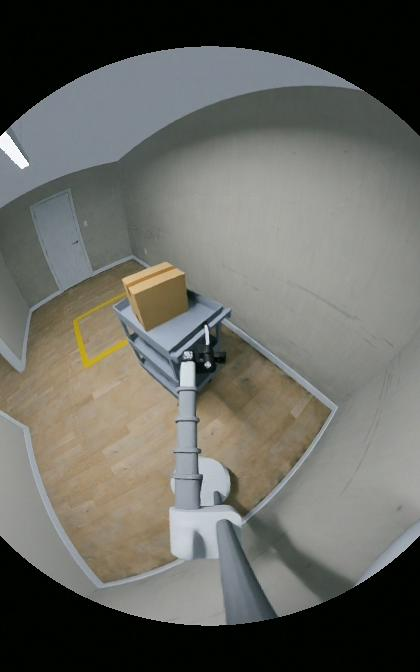

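move(r2={"base":{"translate_m":0.7,"strafe_m":0.66},"pace":"slow","contact_limits":{"strafe_m":0.6}}, blocking=false, cameras=[])

wait(seconds=10, cameras=["r2_head_camera","r2_head_right_camera"])

Scene clock: 503.73 s.
move: r2 moving
r1: as last shown
r1.lidar_m: 4.92 2.72 0.25 - 0.25 0.25 0.54 1.28 1.24 2.79 2.91 4.12
r1.motor_effort: lift_m=+19(20) arm_m=+4(4) wheel_0=-31(32) wheel_1=+30(31) wheel_2=+8(8)
r1.servo_current: wrist_yaw_rad=46(59) wrist_pitch_rad=39(52) wrist_roll_rad=46(65) gripper_m=39(46)
r1.contact_limits: strafe_m 1
r1.wrist_depth_mm: 136 137 - 525 294 202 - / - 138 - 535 298 195 - / 113 138 227 539 300 196 162 / 126 145 - 549 303 197 - / - - - 788 306 198 164 / 1229 1229 194 798 191 199 164 / 842 750 741 143 287 180 -
r2.base_odometry: x=-6.415 y=-0.101 heading=-1.544
r2.turned_by_wheels: -0.001
r2.turned_by_imu: +0.000
r2.base_tilt: forward=-0.7 right=+0.1
r2.lidar_m: 0.60 0.71 2.86 1.70 1.50 0.80 0.49 0.45 0.45 0.59 1.20 1.31
r2.base_status: translate_m moving; strafe_m moving
r2.joint_positions: lift_m=+0.682 arm_m=+0.366 wrist_yaw_rad=+0.004 wrist_pitch_rad=+0.002 wrist_roll_rad=+1.570 gripper_m=-0.004
r2.joint_status: not commanded
r2.measured_speeds: translate_m=+0.037 strafe_m=+0.035 rotate_rad=-0.005 lift_m=+0.000 arm_m=+0.000 wrist_yaw_rad=-0.048 wrist_pitch_rad=+0.000 wrist_roll_rad=+0.000
r2.motor_effort: lift_m=+21(21) arm_m=-4(4) wheel_0=-4(11) wheel_1=+8(11) wheel_2=-9(9)
r2.servo_current: wrist_yaw_rad=52(72) wrist_pitch_rad=39(46) wrist_roll_rad=39(52) gripper_m=65(65)
r2.contact_limits: arm_m 0.2; strafe_m 0.6
r2.hand_pose: x=+0.8257 y=-0.0862 z=+0.8594 quat_wxyz=(+0.707, +0.707, +0.002, +0.001) (m; r2's base frame)
r2.wrist_depth_mm: - - - - - - - / - - - 327 - - 1008 / - - - 283 362 364 1078 / - - - 234 317 1366 1205 / - - - 193 255 1618 496 / - - 189 167 182 1756 - / - 413 404 - 208 - -
pictures: none
No camera images: "cameras" was empty.

Scene clock: 513.73 s.
earlier move: r2 moving
r1.base_odometry: x=-1.998 y=-0.480 heading=-2.342
r1.turned_by_wheels: +0.000
r1.turned_by_imu: -0.001
r1.base_tilt: forward=-1.6 right=+1.3
r1.lidar_m: 4.94 2.69 0.25 - 0.25 0.26 0.53 1.25 1.27 2.80 2.93 4.10
r1.base_status: not commanded
r1.joint_positions: lift_m=+0.124 arm_m=+0.000 wrist_yaw_rad=+3.103 wrist_pitch_rad=+0.002 wrist_roll_rad=+0.000 gripper_m=+0.056
r1.joint_status: not commanded
r1.measured_speeds: all 0
r1.motor_effort: lift_m=+19(20) arm_m=+4(4) wheel_0=-32(32) wheel_1=+30(31) wheel_2=+8(8)
r1.servo_current: wrist_yaw_rad=39(78) wrist_pitch_rad=39(52) wrist_roll_rad=39(78) gripper_m=39(52)
r1.contact_limits: strafe_m 1
r1.hand_pose: x=-0.1139 y=+0.0986 z=+0.3019 quat_wxyz=(+0.019, -0.001, +0.000, +1.000) (m; r1's base frame)
r1.wrist_depth_mm: 135 137 - 530 293 202 - / - 138 - 539 300 195 - / 113 138 226 549 301 197 163 / 127 144 - 554 304 197 - / - - - 788 306 198 164 / 1205 1205 194 809 191 198 164 / 878 759 750 143 287 180 -
r2.base_odometry: x=-5.746 y=-0.775 heading=-1.545
r2.turned_by_wheels: -0.001
r2.turned_by_imu: -0.012
r2.base_tilt: forward=-0.7 right=+0.1
r2.lidar_m: 0.65 0.88 2.47 2.07 1.41 1.43 1.57 1.39 1.41 1.53 1.35 0.87
r2.base_status: translate_m moving; strafe_m moving
r2.joint_positions: lift_m=+0.682 arm_m=+0.366 wrist_yaw_rad=-0.013 wrist_pitch_rad=+0.002 wrist_roll_rad=+1.570 gripper_m=-0.004
r2.joint_status: not commanded
r2.measured_speeds: translate_m=+0.007 strafe_m=+0.007 rotate_rad=+0.001 lift_m=+0.000 arm_m=+0.000 wrist_yaw_rad=+0.000 wrist_pitch_rad=+0.000 wrist_roll_rad=+0.000
r2.motor_effort: lift_m=+21(21) arm_m=-4(4) wheel_0=-8(20) wheel_1=+3(11) wheel_2=-9(22)
r2.servo_current: wrist_yaw_rad=72(91) wrist_pitch_rad=39(52) wrist_roll_rad=52(65) gripper_m=59(72)
r2.contact_limits: arm_m 0.2; strafe_m 0.6
r2.hand_pose: x=+0.8242 y=-0.0911 z=+0.8594 quat_wxyz=(+0.707, +0.707, -0.004, -0.005) (m; r2's base frame)
r2.wrist_depth_mm: - - - 278 - - - / - - - 264 332 338 340 / - - - 227 306 343 1118 / - - - 209 272 1336 508 / - - - 187 249 723 - / - 436 189 169 179 - - / - 415 410 - - - -
wait: 10.00 s; no rest
pictures: r2_head_camera, r2_head_right_camera
Images, in order (width x height): r2_head_camera 420x560, r2_head_right_camera 420x672.

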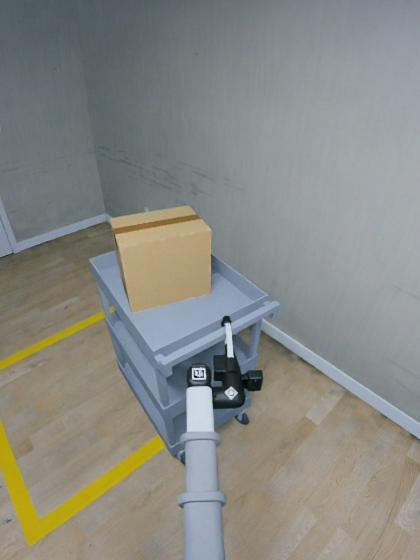

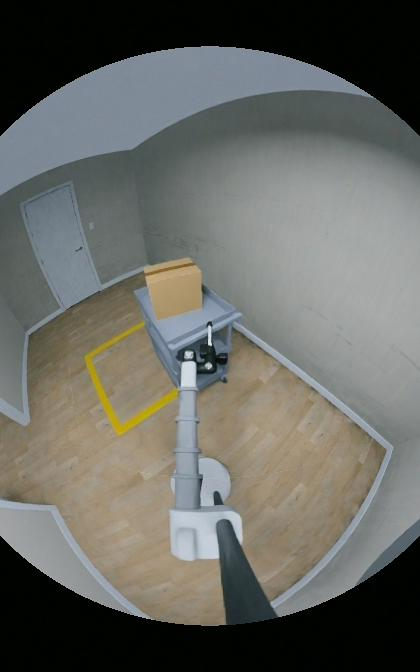

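move(r2={"base":{"translate_m":0.15,"strafe_m":-0.3},"pace":"slow","contact_limits":{"strafe_m":0.6}}, blocking=false, cameras=[])

wait(seconds=7, cameras=[])

move(r2={"base":{"rotate_rad":0.3},"pace":"slow","contact_limits":{"rotate_rad":0.9}}, blocking=false, cameras=[])

wait(seconds=5, cameras=[])

move(r2={"base":{"translate_m":0.1,"strafe_m":-0.3},"pace":"slow","contact_limits":{"strafe_m":0.6}}, blocking=false, cameras=[])

wait(seconds=7, cameras=["r2_head_camera","r2_head_right_camera"])

Scene clock: 539.50 s.
earlier move: r2 done
move: r2 moving
r1: as last shown
r1.turned_by_imu: +0.000
r1.lidar_m: 4.93 2.71 0.25 - 0.25 0.25 0.50 1.28 1.27 2.79 2.92 4.11
r1.motor_effort: lift_m=+19(20) arm_m=+4(4) wheel_0=-31(32) wheel_1=+31(31) wheel_2=+8(8)
r1.servo_current: wrist_yaw_rad=59(59) wrist_pitch_rad=46(46) wrist_roll_rad=52(52) gripper_m=39(46)
r1.contact_limits: strafe_m 1
r1.wrist_depth_mm: 136 138 - 525 293 202 - / - 138 - 535 300 194 - / 112 138 225 544 301 196 162 / 127 144 - 559 304 197 - / - - - 788 306 198 164 / 1205 1255 193 809 191 199 164 / 866 750 750 143 289 180 -
r2.base_odometry: x=-5.757 y=-0.781 heading=-1.545
r2.turned_by_wheels: -0.001
r2.turned_by_imu: +0.000
r2.base_tilt: forward=-0.7 right=+0.0
r2.lidar_m: 0.66 0.88 2.53 2.06 1.44 1.47 1.54 1.38 1.39 1.51 1.35 0.91
r2.base_status: translate_m moving; strafe_m moving
r2.joint_positions: lift_m=+0.682 arm_m=+0.366 wrist_yaw_rad=-0.008 wrist_pitch_rad=+0.002 wrist_roll_rad=+1.570 gripper_m=-0.004
r2.joint_status: not commanded
r2.measured_speeds: translate_m=+0.023 strafe_m=-0.043 rotate_rad=-0.001 lift_m=+0.000 arm_m=+0.000 wrist_yaw_rad=+0.038 wrist_pitch_rad=+0.000 wrist_roll_rad=+0.000
r2.motor_effort: lift_m=+21(21) arm_m=-3(4) wheel_0=+8(10) wheel_1=-6(6) wheel_2=-11(12)
r2.servo_current: wrist_yaw_rad=46(78) wrist_pitch_rad=39(46) wrist_roll_rad=46(52) gripper_m=52(72)
r2.contact_limits: arm_m 0.2; strafe_m 0.6
r2.hand_pose: x=+0.8246 y=-0.0898 z=+0.8594 quat_wxyz=(+0.707, +0.707, -0.002, -0.004) (m; r2's base frame)
r2.wrist_depth_mm: - - - 279 - - - / - - - 265 330 340 338 / - - - 229 307 340 1118 / - - - 211 272 1336 484 / - - - 188 248 707 - / - 436 190 172 182 - - / - 413 407 - - - -
pictures: none
No camera images: "cameras" was empty.

Scene clock: 543.63 s.
earlier move: r2 done
r1.base_odometry: x=-1.998 y=-0.480 heading=-2.342
r1.turned_by_wheels: +0.000
r1.turned_by_imu: +0.000
r1.base_tilt: forward=-1.6 right=+1.3
r1.lidar_m: 4.92 2.71 0.25 - 0.25 0.26 0.52 1.26 1.24 2.80 2.94 4.10
r1.base_status: not commanded
r1.joint_positions: lift_m=+0.124 arm_m=+0.000 wrist_yaw_rad=+3.103 wrist_pitch_rad=+0.002 wrist_roll_rad=+0.000 gripper_m=+0.056
r1.joint_status: not commanded
r1.measured_speeds: all 0
r1.motor_effort: lift_m=+19(20) arm_m=+4(4) wheel_0=-31(32) wheel_1=+30(31) wheel_2=+8(8)
r1.servo_current: wrist_yaw_rad=59(72) wrist_pitch_rad=33(52) wrist_roll_rad=46(72) gripper_m=46(52)
r1.contact_limits: strafe_m 1
r1.hand_pose: x=-0.1139 y=+0.0986 z=+0.3019 quat_wxyz=(+0.019, -0.001, +0.000, +1.000) (m; r1's base frame)
r1.wrist_depth_mm: 136 137 - 525 294 202 - / - 138 - 539 300 195 - / 112 138 225 544 301 196 163 / 127 144 - 554 306 198 - / - - - 788 307 198 163 / 1229 1205 194 809 191 199 164 / 854 759 750 143 287 180 -
r2.base_odometry: x=-6.042 y=-0.933 heading=-1.544
r2.turned_by_wheels: +0.002
r2.turned_by_imu: +0.008
r2.base_tilt: forward=-0.7 right=+0.1
r2.lidar_m: 0.60 0.68 3.01 2.37 1.75 1.78 1.49 1.32 1.35 1.15 1.03 1.03
r2.base_status: done
r2.joint_positions: lift_m=+0.682 arm_m=+0.366 wrist_yaw_rad=+0.014 wrist_pitch_rad=+0.002 wrist_roll_rad=+1.570 gripper_m=-0.004
r2.joint_status: not commanded
r2.measured_speeds: all 0
r2.motor_effort: lift_m=+20(21) arm_m=-4(4) wheel_0=+12(23) wheel_1=+1(7) wheel_2=+1(12)
r2.servo_current: wrist_yaw_rad=78(98) wrist_pitch_rad=39(46) wrist_roll_rad=46(59) gripper_m=59(72)
r2.contact_limits: arm_m 0.2; strafe_m 0.6
r2.hand_pose: x=+0.8265 y=-0.0833 z=+0.8594 quat_wxyz=(+0.707, +0.707, +0.006, +0.004) (m; r2's base frame)
r2.wrist_depth_mm: - - - - - - - / - - - - - - - / - - - 334 - - - / - - - 250 373 373 373 / - - - 196 273 - 480 / - - 186 166 182 1537 517 / - - 399 - 207 - -
wait: 4.13 of 7 s (r2 has come to rest)
pictures: none
No camera images: "cameras" was empty.

Scene clock: 544.13 s.
move: r2 moving
r1: as last shown
r1.lidar_m: 4.94 2.70 0.25 - 0.25 0.25 0.51 1.29 1.23 2.79 2.93 4.09
r1.servo_current: wrist_yaw_rad=59(59) wrist_pitch_rad=46(46) wrist_roll_rad=59(59) gripper_m=46(46)
r1.contact_limits: strafe_m 1
r1.wrist_depth_mm: 135 137 - 525 294 202 - / - 138 - 535 300 195 - / 113 138 226 539 300 196 163 / 127 144 - 549 304 198 - / - - - 788 306 199 163 / 1229 1229 194 820 191 199 164 / 854 759 750 143 289 181 -
r2.base_odometry: x=-6.042 y=-0.931 heading=-1.426
r2.turned_by_wheels: +0.118
r2.turned_by_imu: +0.090
r2.base_tilt: forward=-0.7 right=+0.1
r2.lidar_m: 0.61 0.77 2.68 2.38 1.76 1.82 1.41 1.32 1.37 1.10 1.02 0.95
r2.base_status: rotate_rad moving
r2.joint_positions: lift_m=+0.682 arm_m=+0.366 wrist_yaw_rad=-0.021 wrist_pitch_rad=+0.002 wrist_roll_rad=+1.570 gripper_m=-0.004
r2.joint_status: not commanded
r2.measured_speeds: translate_m=-0.013 strafe_m=-0.008 rotate_rad=+0.442 lift_m=+0.000 arm_m=+0.000 wrist_yaw_rad=+0.000 wrist_pitch_rad=+0.000 wrist_roll_rad=+0.000
r2.motor_effort: lift_m=+20(21) arm_m=+5(5) wheel_0=-13(18) wheel_1=-17(17) wheel_2=-32(32)
r2.servo_current: wrist_yaw_rad=143(143) wrist_pitch_rad=39(46) wrist_roll_rad=39(59) gripper_m=59(65)
r2.contact_limits: arm_m 0.2; rotate_rad 0.9
r2.hand_pose: x=+0.8233 y=-0.0934 z=+0.8594 quat_wxyz=(+0.707, +0.707, -0.007, -0.008) (m; r2's base frame)
r2.wrist_depth_mm: - - - - - - - / - - - 343 - - - / - - - 303 - - - / - - - 224 343 370 379 / - - - 184 260 - 484 / - - 186 156 183 1537 530 / - 402 399 - 198 124 -
pictures: none
No camera images: "cameras" was empty.

Scene clock: 545.60 s.
earlier move: r2 done
r1.base_odometry: x=-1.998 y=-0.480 heading=-2.342
r1.turned_by_wheels: +0.000
r1.turned_by_imu: +0.000
r1.base_tilt: forward=-1.6 right=+1.3
r1.lidar_m: 4.94 2.69 0.25 - 0.25 0.25 0.48 1.26 1.25 2.80 2.93 4.10
r1.base_status: not commanded
r1.joint_positions: lift_m=+0.124 arm_m=+0.000 wrist_yaw_rad=+3.103 wrist_pitch_rad=+0.002 wrist_roll_rad=+0.000 gripper_m=+0.056
r1.joint_status: not commanded
r1.measured_speeds: all 0
r1.motor_effort: lift_m=+19(20) arm_m=+4(4) wheel_0=-32(32) wheel_1=+31(31) wheel_2=+8(8)
r1.servo_current: wrist_yaw_rad=52(65) wrist_pitch_rad=39(46) wrist_roll_rad=52(65) gripper_m=39(52)
r1.contact_limits: strafe_m 1
r1.hand_pose: x=-0.1139 y=+0.0986 z=+0.3019 quat_wxyz=(+0.019, -0.001, +0.000, +1.000) (m; r1's base frame)
r1.wrist_depth_mm: 135 137 - 521 294 202 - / - 138 - 544 298 193 - / 112 138 226 544 300 196 162 / 127 144 - 554 304 198 - / - - - 788 306 198 164 / 1205 1205 193 809 191 199 164 / 866 750 759 143 286 180 -
r2.base_odometry: x=-6.041 y=-0.933 heading=-1.243
r2.turned_by_wheels: +0.183
r2.turned_by_imu: +0.126
r2.base_tilt: forward=-0.7 right=+0.1
r2.lidar_m: 0.63 0.84 2.35 1.81 1.79 1.81 1.37 1.32 1.38 1.04 1.02 0.98
r2.base_status: done
r2.joint_positions: lift_m=+0.682 arm_m=+0.366 wrist_yaw_rad=+0.005 wrist_pitch_rad=+0.002 wrist_roll_rad=+1.570 gripper_m=-0.004
r2.joint_status: not commanded
r2.measured_speeds: all 0
r2.motor_effort: lift_m=+20(21) arm_m=-3(8) wheel_0=+4(31) wheel_1=-1(17) wheel_2=+4(33)
r2.servo_current: wrist_yaw_rad=52(143) wrist_pitch_rad=39(52) wrist_roll_rad=52(59) gripper_m=59(72)
r2.contact_limits: arm_m 0.2; rotate_rad 0.9
r2.hand_pose: x=+0.8257 y=-0.0861 z=+0.8594 quat_wxyz=(+0.707, +0.707, +0.002, +0.001) (m; r2's base frame)
r2.wrist_depth_mm: - - - - - - - / - - - 287 - - - / - - - 241 338 347 362 / - - - 208 283 1499 496 / - - - 190 253 1863 - / - - 191 172 183 778 - / - 413 407 - - - -
wait: 1.47 of 5 s (r2 has come to rest)
pictures: none
No camera images: "cameras" was empty.

Scene clock: 546.10 s.
move: r2 moving
r1: as last shown
r1.base_tilt: forward=-1.5 right=+1.3
r1.lidar_m: 4.92 2.68 0.25 - 0.25 0.25 0.52 1.27 1.26 2.79 2.92 4.11
r1.servo_current: wrist_yaw_rad=46(65) wrist_pitch_rad=46(46) wrist_roll_rad=46(59) gripper_m=46(46)
r1.contact_limits: strafe_m 1
r1.wrist_depth_mm: 136 138 - 521 294 202 - / - 138 - 539 301 194 - / 112 138 226 549 301 196 162 / 127 144 - 559 304 197 - / - - - 788 307 198 163 / 1205 1255 194 820 191 200 164 / 854 750 750 143 287 180 -
r2.base_odometry: x=-6.052 y=-0.940 heading=-1.242
r2.turned_by_wheels: +0.001
r2.turned_by_imu: +0.001
r2.base_tilt: forward=-0.7 right=+0.0
r2.lidar_m: 0.63 0.77 2.42 1.85 1.81 1.78 1.35 1.32 1.38 1.03 0.99 0.94
r2.base_status: translate_m moving; strafe_m moving
r2.joint_positions: lift_m=+0.682 arm_m=+0.366 wrist_yaw_rad=+0.005 wrist_pitch_rad=+0.002 wrist_roll_rad=+1.570 gripper_m=-0.004
r2.joint_status: not commanded
r2.measured_speeds: translate_m=+0.016 strafe_m=-0.047 rotate_rad=+0.005 lift_m=+0.000 arm_m=+0.000 wrist_yaw_rad=+0.000 wrist_pitch_rad=+0.000 wrist_roll_rad=+0.000
r2.motor_effort: lift_m=+21(21) arm_m=-3(4) wheel_0=+13(13) wheel_1=-2(6) wheel_2=-6(8)
r2.servo_current: wrist_yaw_rad=52(59) wrist_pitch_rad=46(46) wrist_roll_rad=46(52) gripper_m=59(65)
r2.contact_limits: arm_m 0.2; strafe_m 0.6
r2.hand_pose: x=+0.8257 y=-0.0861 z=+0.8594 quat_wxyz=(+0.707, +0.707, +0.002, +0.001) (m; r2's base frame)
r2.wrist_depth_mm: - - - - - - - / - - - 289 - - - / - - - 242 336 347 362 / - - - 213 283 1537 496 / - - - 191 254 1921 - / - - 190 173 182 778 - / - 413 404 - - - -
pictures: none
No camera images: "cameras" was empty.

Scene clock: 550.03 s.
earlier move: r2 done
r1.base_odometry: x=-1.998 y=-0.480 heading=-2.342
r1.turned_by_wheels: +0.000
r1.turned_by_imu: +0.000
r1.base_tilt: forward=-1.5 right=+1.3
r1.lidar_m: 4.93 2.70 0.25 - 0.25 0.25 0.55 1.27 1.25 2.79 2.94 4.11
r1.base_status: not commanded
r1.joint_positions: lift_m=+0.124 arm_m=+0.000 wrist_yaw_rad=+3.103 wrist_pitch_rad=+0.002 wrist_roll_rad=+0.000 gripper_m=+0.056
r1.joint_status: not commanded
r1.measured_speeds: all 0
r1.motor_effort: lift_m=+19(20) arm_m=+4(4) wheel_0=-32(32) wheel_1=+30(31) wheel_2=+8(8)
r1.servo_current: wrist_yaw_rad=52(72) wrist_pitch_rad=33(52) wrist_roll_rad=59(65) gripper_m=46(46)
r1.contact_limits: strafe_m 1
r1.hand_pose: x=-0.1139 y=+0.0986 z=+0.3019 quat_wxyz=(+0.019, -0.001, +0.000, +1.000) (m; r1's base frame)
r1.wrist_depth_mm: 135 137 - 530 294 202 - / - 138 - 535 301 194 - / 112 138 225 539 301 196 162 / 127 144 - 559 304 198 - / - - - 798 307 199 164 / 1182 1229 193 809 191 199 164 / 854 759 750 143 287 180 -
r2.base_odometry: x=-6.293 y=-1.124 heading=-1.242
r2.turned_by_wheels: +0.000
r2.turned_by_imu: +0.007
r2.base_tilt: forward=-0.6 right=+0.0
r2.lidar_m: 0.60 0.69 2.83 2.13 2.10 1.72 1.31 1.28 0.96 0.71 0.68 0.76
r2.base_status: done
r2.joint_positions: lift_m=+0.682 arm_m=+0.366 wrist_yaw_rad=+0.014 wrist_pitch_rad=+0.002 wrist_roll_rad=+1.570 gripper_m=-0.004
r2.joint_status: not commanded
r2.measured_speeds: all 0
r2.motor_effort: lift_m=+20(21) arm_m=-4(4) wheel_0=+11(21) wheel_1=+0(6) wheel_2=+2(8)
r2.servo_current: wrist_yaw_rad=85(91) wrist_pitch_rad=39(46) wrist_roll_rad=52(65) gripper_m=59(72)
r2.contact_limits: arm_m 0.2; strafe_m 0.6
r2.hand_pose: x=+0.8265 y=-0.0835 z=+0.8594 quat_wxyz=(+0.707, +0.707, +0.006, +0.004) (m; r2's base frame)
r2.wrist_depth_mm: 404 413 407 410 407 410 424 / - - - - - - - / - - - 340 - - - / - - - 254 375 377 377 / - - - 197 274 1499 488 / - - 191 165 183 1576 508 / - - - - 207 - -
wait: 3.93 of 7 s (r2 has come to rest)
pictures: r2_head_camera, r2_head_right_camera
Images, in order (width x height): r2_head_camera 420x560, r2_head_right_camera 420x672.

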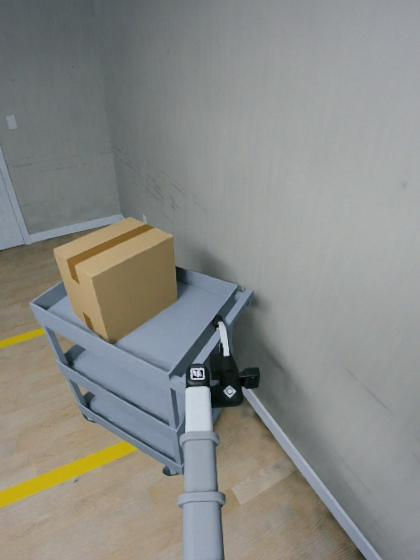

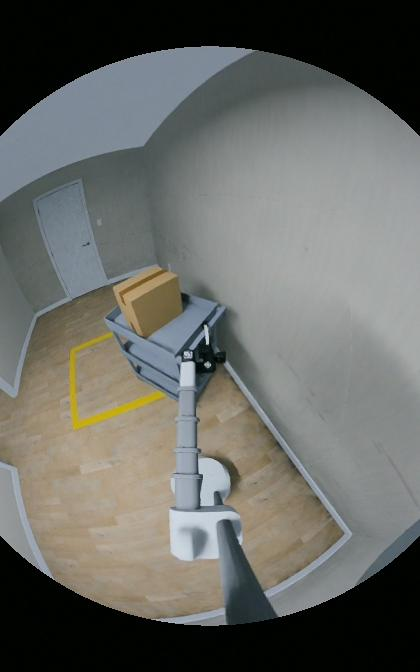

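move(r2={"base":{"rotate_rad":0.35},"pace":"slow","contact_limits":{"rotate_rad":0.9}}, blocking=false, cameras=[])

wait(seconds=5, cameras=[])

move(r2={"base":{"translate_m":0.18,"strafe_m":-0.18},"pace":"slow","contact_limits":{"strafe_m":0.6}}, blocking=false, cameras=[])

wait(seconds=7, cameras=["r2_head_camera","r2_head_right_camera"])

Scene clock: 569.53 s.
move: r2 moving
r1: as last shown
r1.base_tilt: forward=-1.6 right=+1.3
r1.lidar_m: 4.93 2.71 0.25 - 0.25 0.26 0.49 1.25 1.24 2.79 2.93 4.10
r1.servo_current: wrist_yaw_rad=39(59) wrist_pitch_rad=39(59) wrist_roll_rad=46(59) gripper_m=39(46)
r1.contact_limits: strafe_m 1
r1.wrist_depth_mm: 135 138 - 521 294 202 - / - 137 - 535 298 194 - / 113 138 226 549 301 196 162 / 127 144 - 559 304 197 - / - - - 778 306 199 164 / 1205 1205 194 820 191 199 164 / 842 750 750 143 287 180 -
r2.base_odometry: x=-6.293 y=-1.124 heading=-1.121
r2.turned_by_wheels: +0.121
r2.turned_by_imu: +0.090
r2.base_tilt: forward=-0.7 right=+0.1
r2.lidar_m: 0.63 0.74 2.64 2.13 2.11 1.64 1.30 1.27 0.88 0.69 0.68 0.79
r2.base_status: rotate_rad moving
r2.joint_positions: lift_m=+0.682 arm_m=+0.366 wrist_yaw_rad=-0.017 wrist_pitch_rad=+0.002 wrist_roll_rad=+1.570 gripper_m=-0.004
r2.joint_status: not commanded
r2.measured_speeds: translate_m=+0.009 strafe_m=-0.001 rotate_rad=+0.500 lift_m=+0.000 arm_m=+0.000 wrist_yaw_rad=+0.000 wrist_pitch_rad=+0.000 wrist_roll_rad=+0.000
r2.motor_effort: lift_m=+20(21) arm_m=+5(5) wheel_0=-15(18) wheel_1=-15(16) wheel_2=-29(31)
r2.servo_current: wrist_yaw_rad=104(104) wrist_pitch_rad=39(46) wrist_roll_rad=52(59) gripper_m=59(65)
r2.contact_limits: arm_m 0.2; rotate_rad 0.9
r2.hand_pose: x=+0.8237 y=-0.0922 z=+0.8594 quat_wxyz=(+0.707, +0.707, -0.005, -0.007) (m; r2's base frame)
r2.wrist_depth_mm: 424 430 421 424 427 436 - / - - - - - - - / - - - 314 - - - / - - - 239 351 373 379 / - - - 186 255 1537 480 / - - 189 157 182 1576 535 / - 399 402 - 199 - -
pictures: none
No camera images: "cameras" was empty.

Scene clock: 571.10 s.
earlier move: r2 done
r1.base_odometry: x=-1.998 y=-0.480 heading=-2.342
r1.turned_by_wheels: +0.000
r1.turned_by_imu: +0.000
r1.base_tilt: forward=-1.6 right=+1.3
r1.lidar_m: 4.94 2.71 0.25 - 0.25 0.25 0.51 1.27 1.26 2.79 2.91 4.10
r1.base_status: not commanded
r1.joint_positions: lift_m=+0.124 arm_m=+0.000 wrist_yaw_rad=+3.103 wrist_pitch_rad=+0.002 wrist_roll_rad=+0.000 gripper_m=+0.056
r1.joint_status: not commanded
r1.measured_speeds: all 0
r1.motor_effort: lift_m=+20(20) arm_m=+4(4) wheel_0=-31(32) wheel_1=+30(31) wheel_2=+8(8)
r1.servo_current: wrist_yaw_rad=52(72) wrist_pitch_rad=39(59) wrist_roll_rad=46(72) gripper_m=39(46)
r1.contact_limits: strafe_m 1
r1.hand_pose: x=-0.1139 y=+0.0986 z=+0.3019 quat_wxyz=(+0.019, -0.001, +0.000, +1.000) (m; r1's base frame)
r1.wrist_depth_mm: 136 137 - 530 294 202 - / - 138 - 539 300 195 - / 112 138 225 544 303 196 162 / 126 144 - 559 304 198 - / - - - 798 307 198 164 / 1229 1205 194 809 191 198 164 / 866 759 750 143 287 180 -
r2.base_odometry: x=-6.293 y=-1.124 heading=-0.892
r2.turned_by_wheels: +0.229
r2.turned_by_imu: +0.156
r2.base_tilt: forward=-0.7 right=+0.1
r2.lidar_m: 0.64 0.80 2.65 2.13 2.16 1.45 1.28 1.23 0.77 0.67 0.66 0.82
r2.base_status: done
r2.joint_positions: lift_m=+0.682 arm_m=+0.366 wrist_yaw_rad=+0.004 wrist_pitch_rad=+0.002 wrist_roll_rad=+1.570 gripper_m=-0.004
r2.joint_status: not commanded
r2.measured_speeds: all 0
r2.motor_effort: lift_m=+21(21) arm_m=-4(9) wheel_0=+5(26) wheel_1=-2(16) wheel_2=+5(31)
r2.servo_current: wrist_yaw_rad=59(111) wrist_pitch_rad=46(46) wrist_roll_rad=46(65) gripper_m=65(65)
r2.contact_limits: arm_m 0.2; rotate_rad 0.9
r2.hand_pose: x=+0.8257 y=-0.0862 z=+0.8594 quat_wxyz=(+0.707, +0.707, +0.002, +0.001) (m; r2's base frame)
r2.wrist_depth_mm: - - - 304 - - - / - - - 287 - - - / - - - 246 334 353 1138 / - - - 213 281 1756 500 / - - - 190 254 1921 - / - - 190 172 182 778 - / - 413 410 - - - -
wait: 1.57 of 5 s (r2 has come to rest)
pictures: none
No camera images: "cameras" was empty.

Scene clock: 571.60 s.
move: r2 moving
r1: as last shown
r1.lidar_m: 4.92 2.70 0.25 - 0.25 0.25 0.50 1.24 1.27 2.79 2.94 4.12
r1.motor_effort: lift_m=+19(20) arm_m=+4(4) wheel_0=-32(32) wheel_1=+31(31) wheel_2=+8(8)
r1.servo_current: wrist_yaw_rad=65(65) wrist_pitch_rad=46(52) wrist_roll_rad=33(52) gripper_m=33(46)
r1.contact_limits: strafe_m 1
r1.wrist_depth_mm: 135 138 - 525 293 202 - / - 138 - 539 300 194 - / 112 138 226 544 300 196 162 / 126 144 - 549 304 197 - / - - - 788 306 198 164 / 1205 1205 194 820 191 198 165 / 854 750 759 143 289 180 -
r2.base_odometry: x=-6.294 y=-1.137 heading=-0.891
r2.turned_by_wheels: +0.000
r2.turned_by_imu: +0.000
r2.base_tilt: forward=-0.7 right=+0.1
r2.lidar_m: 0.64 0.81 2.68 2.13 2.14 1.47 1.30 1.24 0.76 0.65 0.67 0.80
r2.base_status: translate_m moving; strafe_m moving
r2.joint_positions: lift_m=+0.682 arm_m=+0.366 wrist_yaw_rad=+0.004 wrist_pitch_rad=+0.002 wrist_roll_rad=+1.570 gripper_m=-0.004
r2.joint_status: not commanded
r2.measured_speeds: translate_m=+0.036 strafe_m=-0.035 rotate_rad=+0.001 lift_m=+0.000 arm_m=+0.000 wrist_yaw_rad=+0.000 wrist_pitch_rad=+0.000 wrist_roll_rad=+0.000
r2.motor_effort: lift_m=+21(21) arm_m=-3(4) wheel_0=+11(12) wheel_1=-3(5) wheel_2=-8(11)
r2.servo_current: wrist_yaw_rad=39(52) wrist_pitch_rad=39(46) wrist_roll_rad=39(65) gripper_m=65(65)
r2.contact_limits: arm_m 0.2; strafe_m 0.6
r2.hand_pose: x=+0.8257 y=-0.0862 z=+0.8594 quat_wxyz=(+0.707, +0.707, +0.002, +0.001) (m; r2's base frame)
r2.wrist_depth_mm: - - - - - - - / - - - 289 - - - / - - - 242 338 359 364 / - - - 213 283 1756 492 / - - - 195 254 1921 - / - - 189 172 182 778 - / - 413 404 - - - -
pictures: none
No camera images: "cameras" was empty.

Scene clock: 574.90 s.
earlier move: r2 done
r1.base_odometry: x=-1.998 y=-0.480 heading=-2.342
r1.turned_by_wheels: +0.000
r1.turned_by_imu: +0.000
r1.base_tilt: forward=-1.6 right=+1.3
r1.lidar_m: 4.93 2.69 0.25 - 0.25 0.25 0.50 1.26 1.23 2.79 2.94 4.12
r1.base_status: not commanded
r1.joint_positions: lift_m=+0.124 arm_m=+0.000 wrist_yaw_rad=+3.103 wrist_pitch_rad=+0.002 wrist_roll_rad=+0.000 gripper_m=+0.056
r1.joint_status: not commanded
r1.measured_speeds: all 0
r1.motor_effort: lift_m=+20(20) arm_m=+4(4) wheel_0=-31(32) wheel_1=+30(31) wheel_2=+8(8)
r1.servo_current: wrist_yaw_rad=39(78) wrist_pitch_rad=52(52) wrist_roll_rad=46(72) gripper_m=39(52)
r1.contact_limits: strafe_m 1
r1.hand_pose: x=-0.1139 y=+0.0986 z=+0.3019 quat_wxyz=(+0.019, -0.001, +0.000, +1.000) (m; r1's base frame)
r1.wrist_depth_mm: 136 137 - 525 294 202 - / - 138 - 539 303 193 - / 112 138 225 549 303 195 162 / 127 144 - 559 304 198 - / - - - 788 307 198 164 / 1205 1205 194 809 191 199 165 / 866 750 750 143 287 180 -
r2.base_odometry: x=-6.319 y=-1.377 heading=-0.890
r2.turned_by_wheels: +0.002
r2.turned_by_imu: +0.007
r2.base_tilt: forward=-0.7 right=+0.1
r2.lidar_m: 0.59 0.68 2.77 2.33 2.35 1.62 1.42 0.87 0.51 0.46 0.46 0.54
r2.base_status: done
r2.joint_positions: lift_m=+0.682 arm_m=+0.366 wrist_yaw_rad=+0.013 wrist_pitch_rad=+0.002 wrist_roll_rad=+1.570 gripper_m=-0.004
r2.joint_status: not commanded
r2.measured_speeds: all 0
r2.motor_effort: lift_m=+20(21) arm_m=-4(4) wheel_0=+16(21) wheel_1=+2(5) wheel_2=+3(11)
r2.servo_current: wrist_yaw_rad=78(85) wrist_pitch_rad=39(46) wrist_roll_rad=46(65) gripper_m=59(72)
r2.contact_limits: arm_m 0.2; strafe_m 0.6
r2.hand_pose: x=+0.8264 y=-0.0838 z=+0.8594 quat_wxyz=(+0.707, +0.707, +0.005, +0.004) (m; r2's base frame)
r2.wrist_depth_mm: 384 392 379 387 389 407 407 / - - - - - - - / - - - 342 - - - / - - - 251 373 1537 436 / - - - 205 274 1808 484 / - - 192 167 183 1618 530 / - - 394 - 208 - -
wait: 3.30 of 7 s (r2 has come to rest)
pictures: r2_head_camera, r2_head_right_camera
Images, in order (width x height): r2_head_camera 420x560, r2_head_right_camera 420x672.

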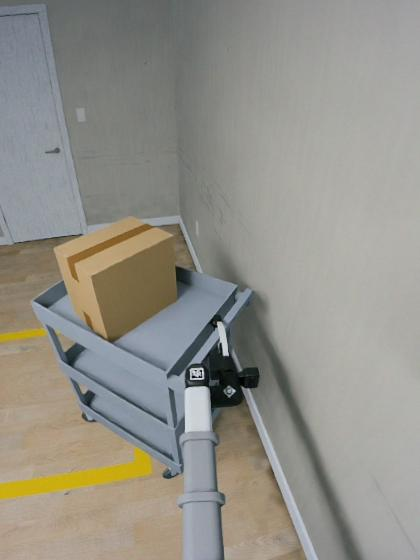

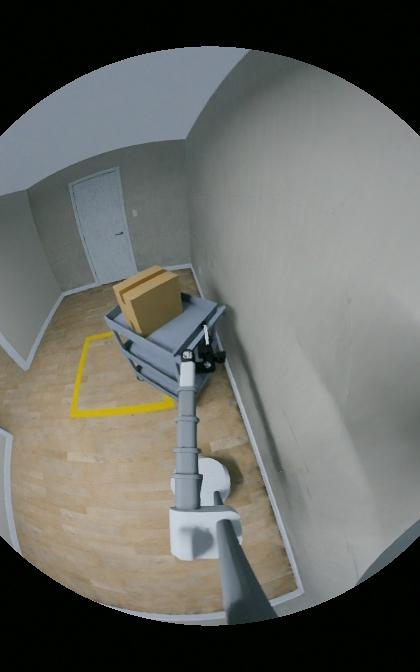

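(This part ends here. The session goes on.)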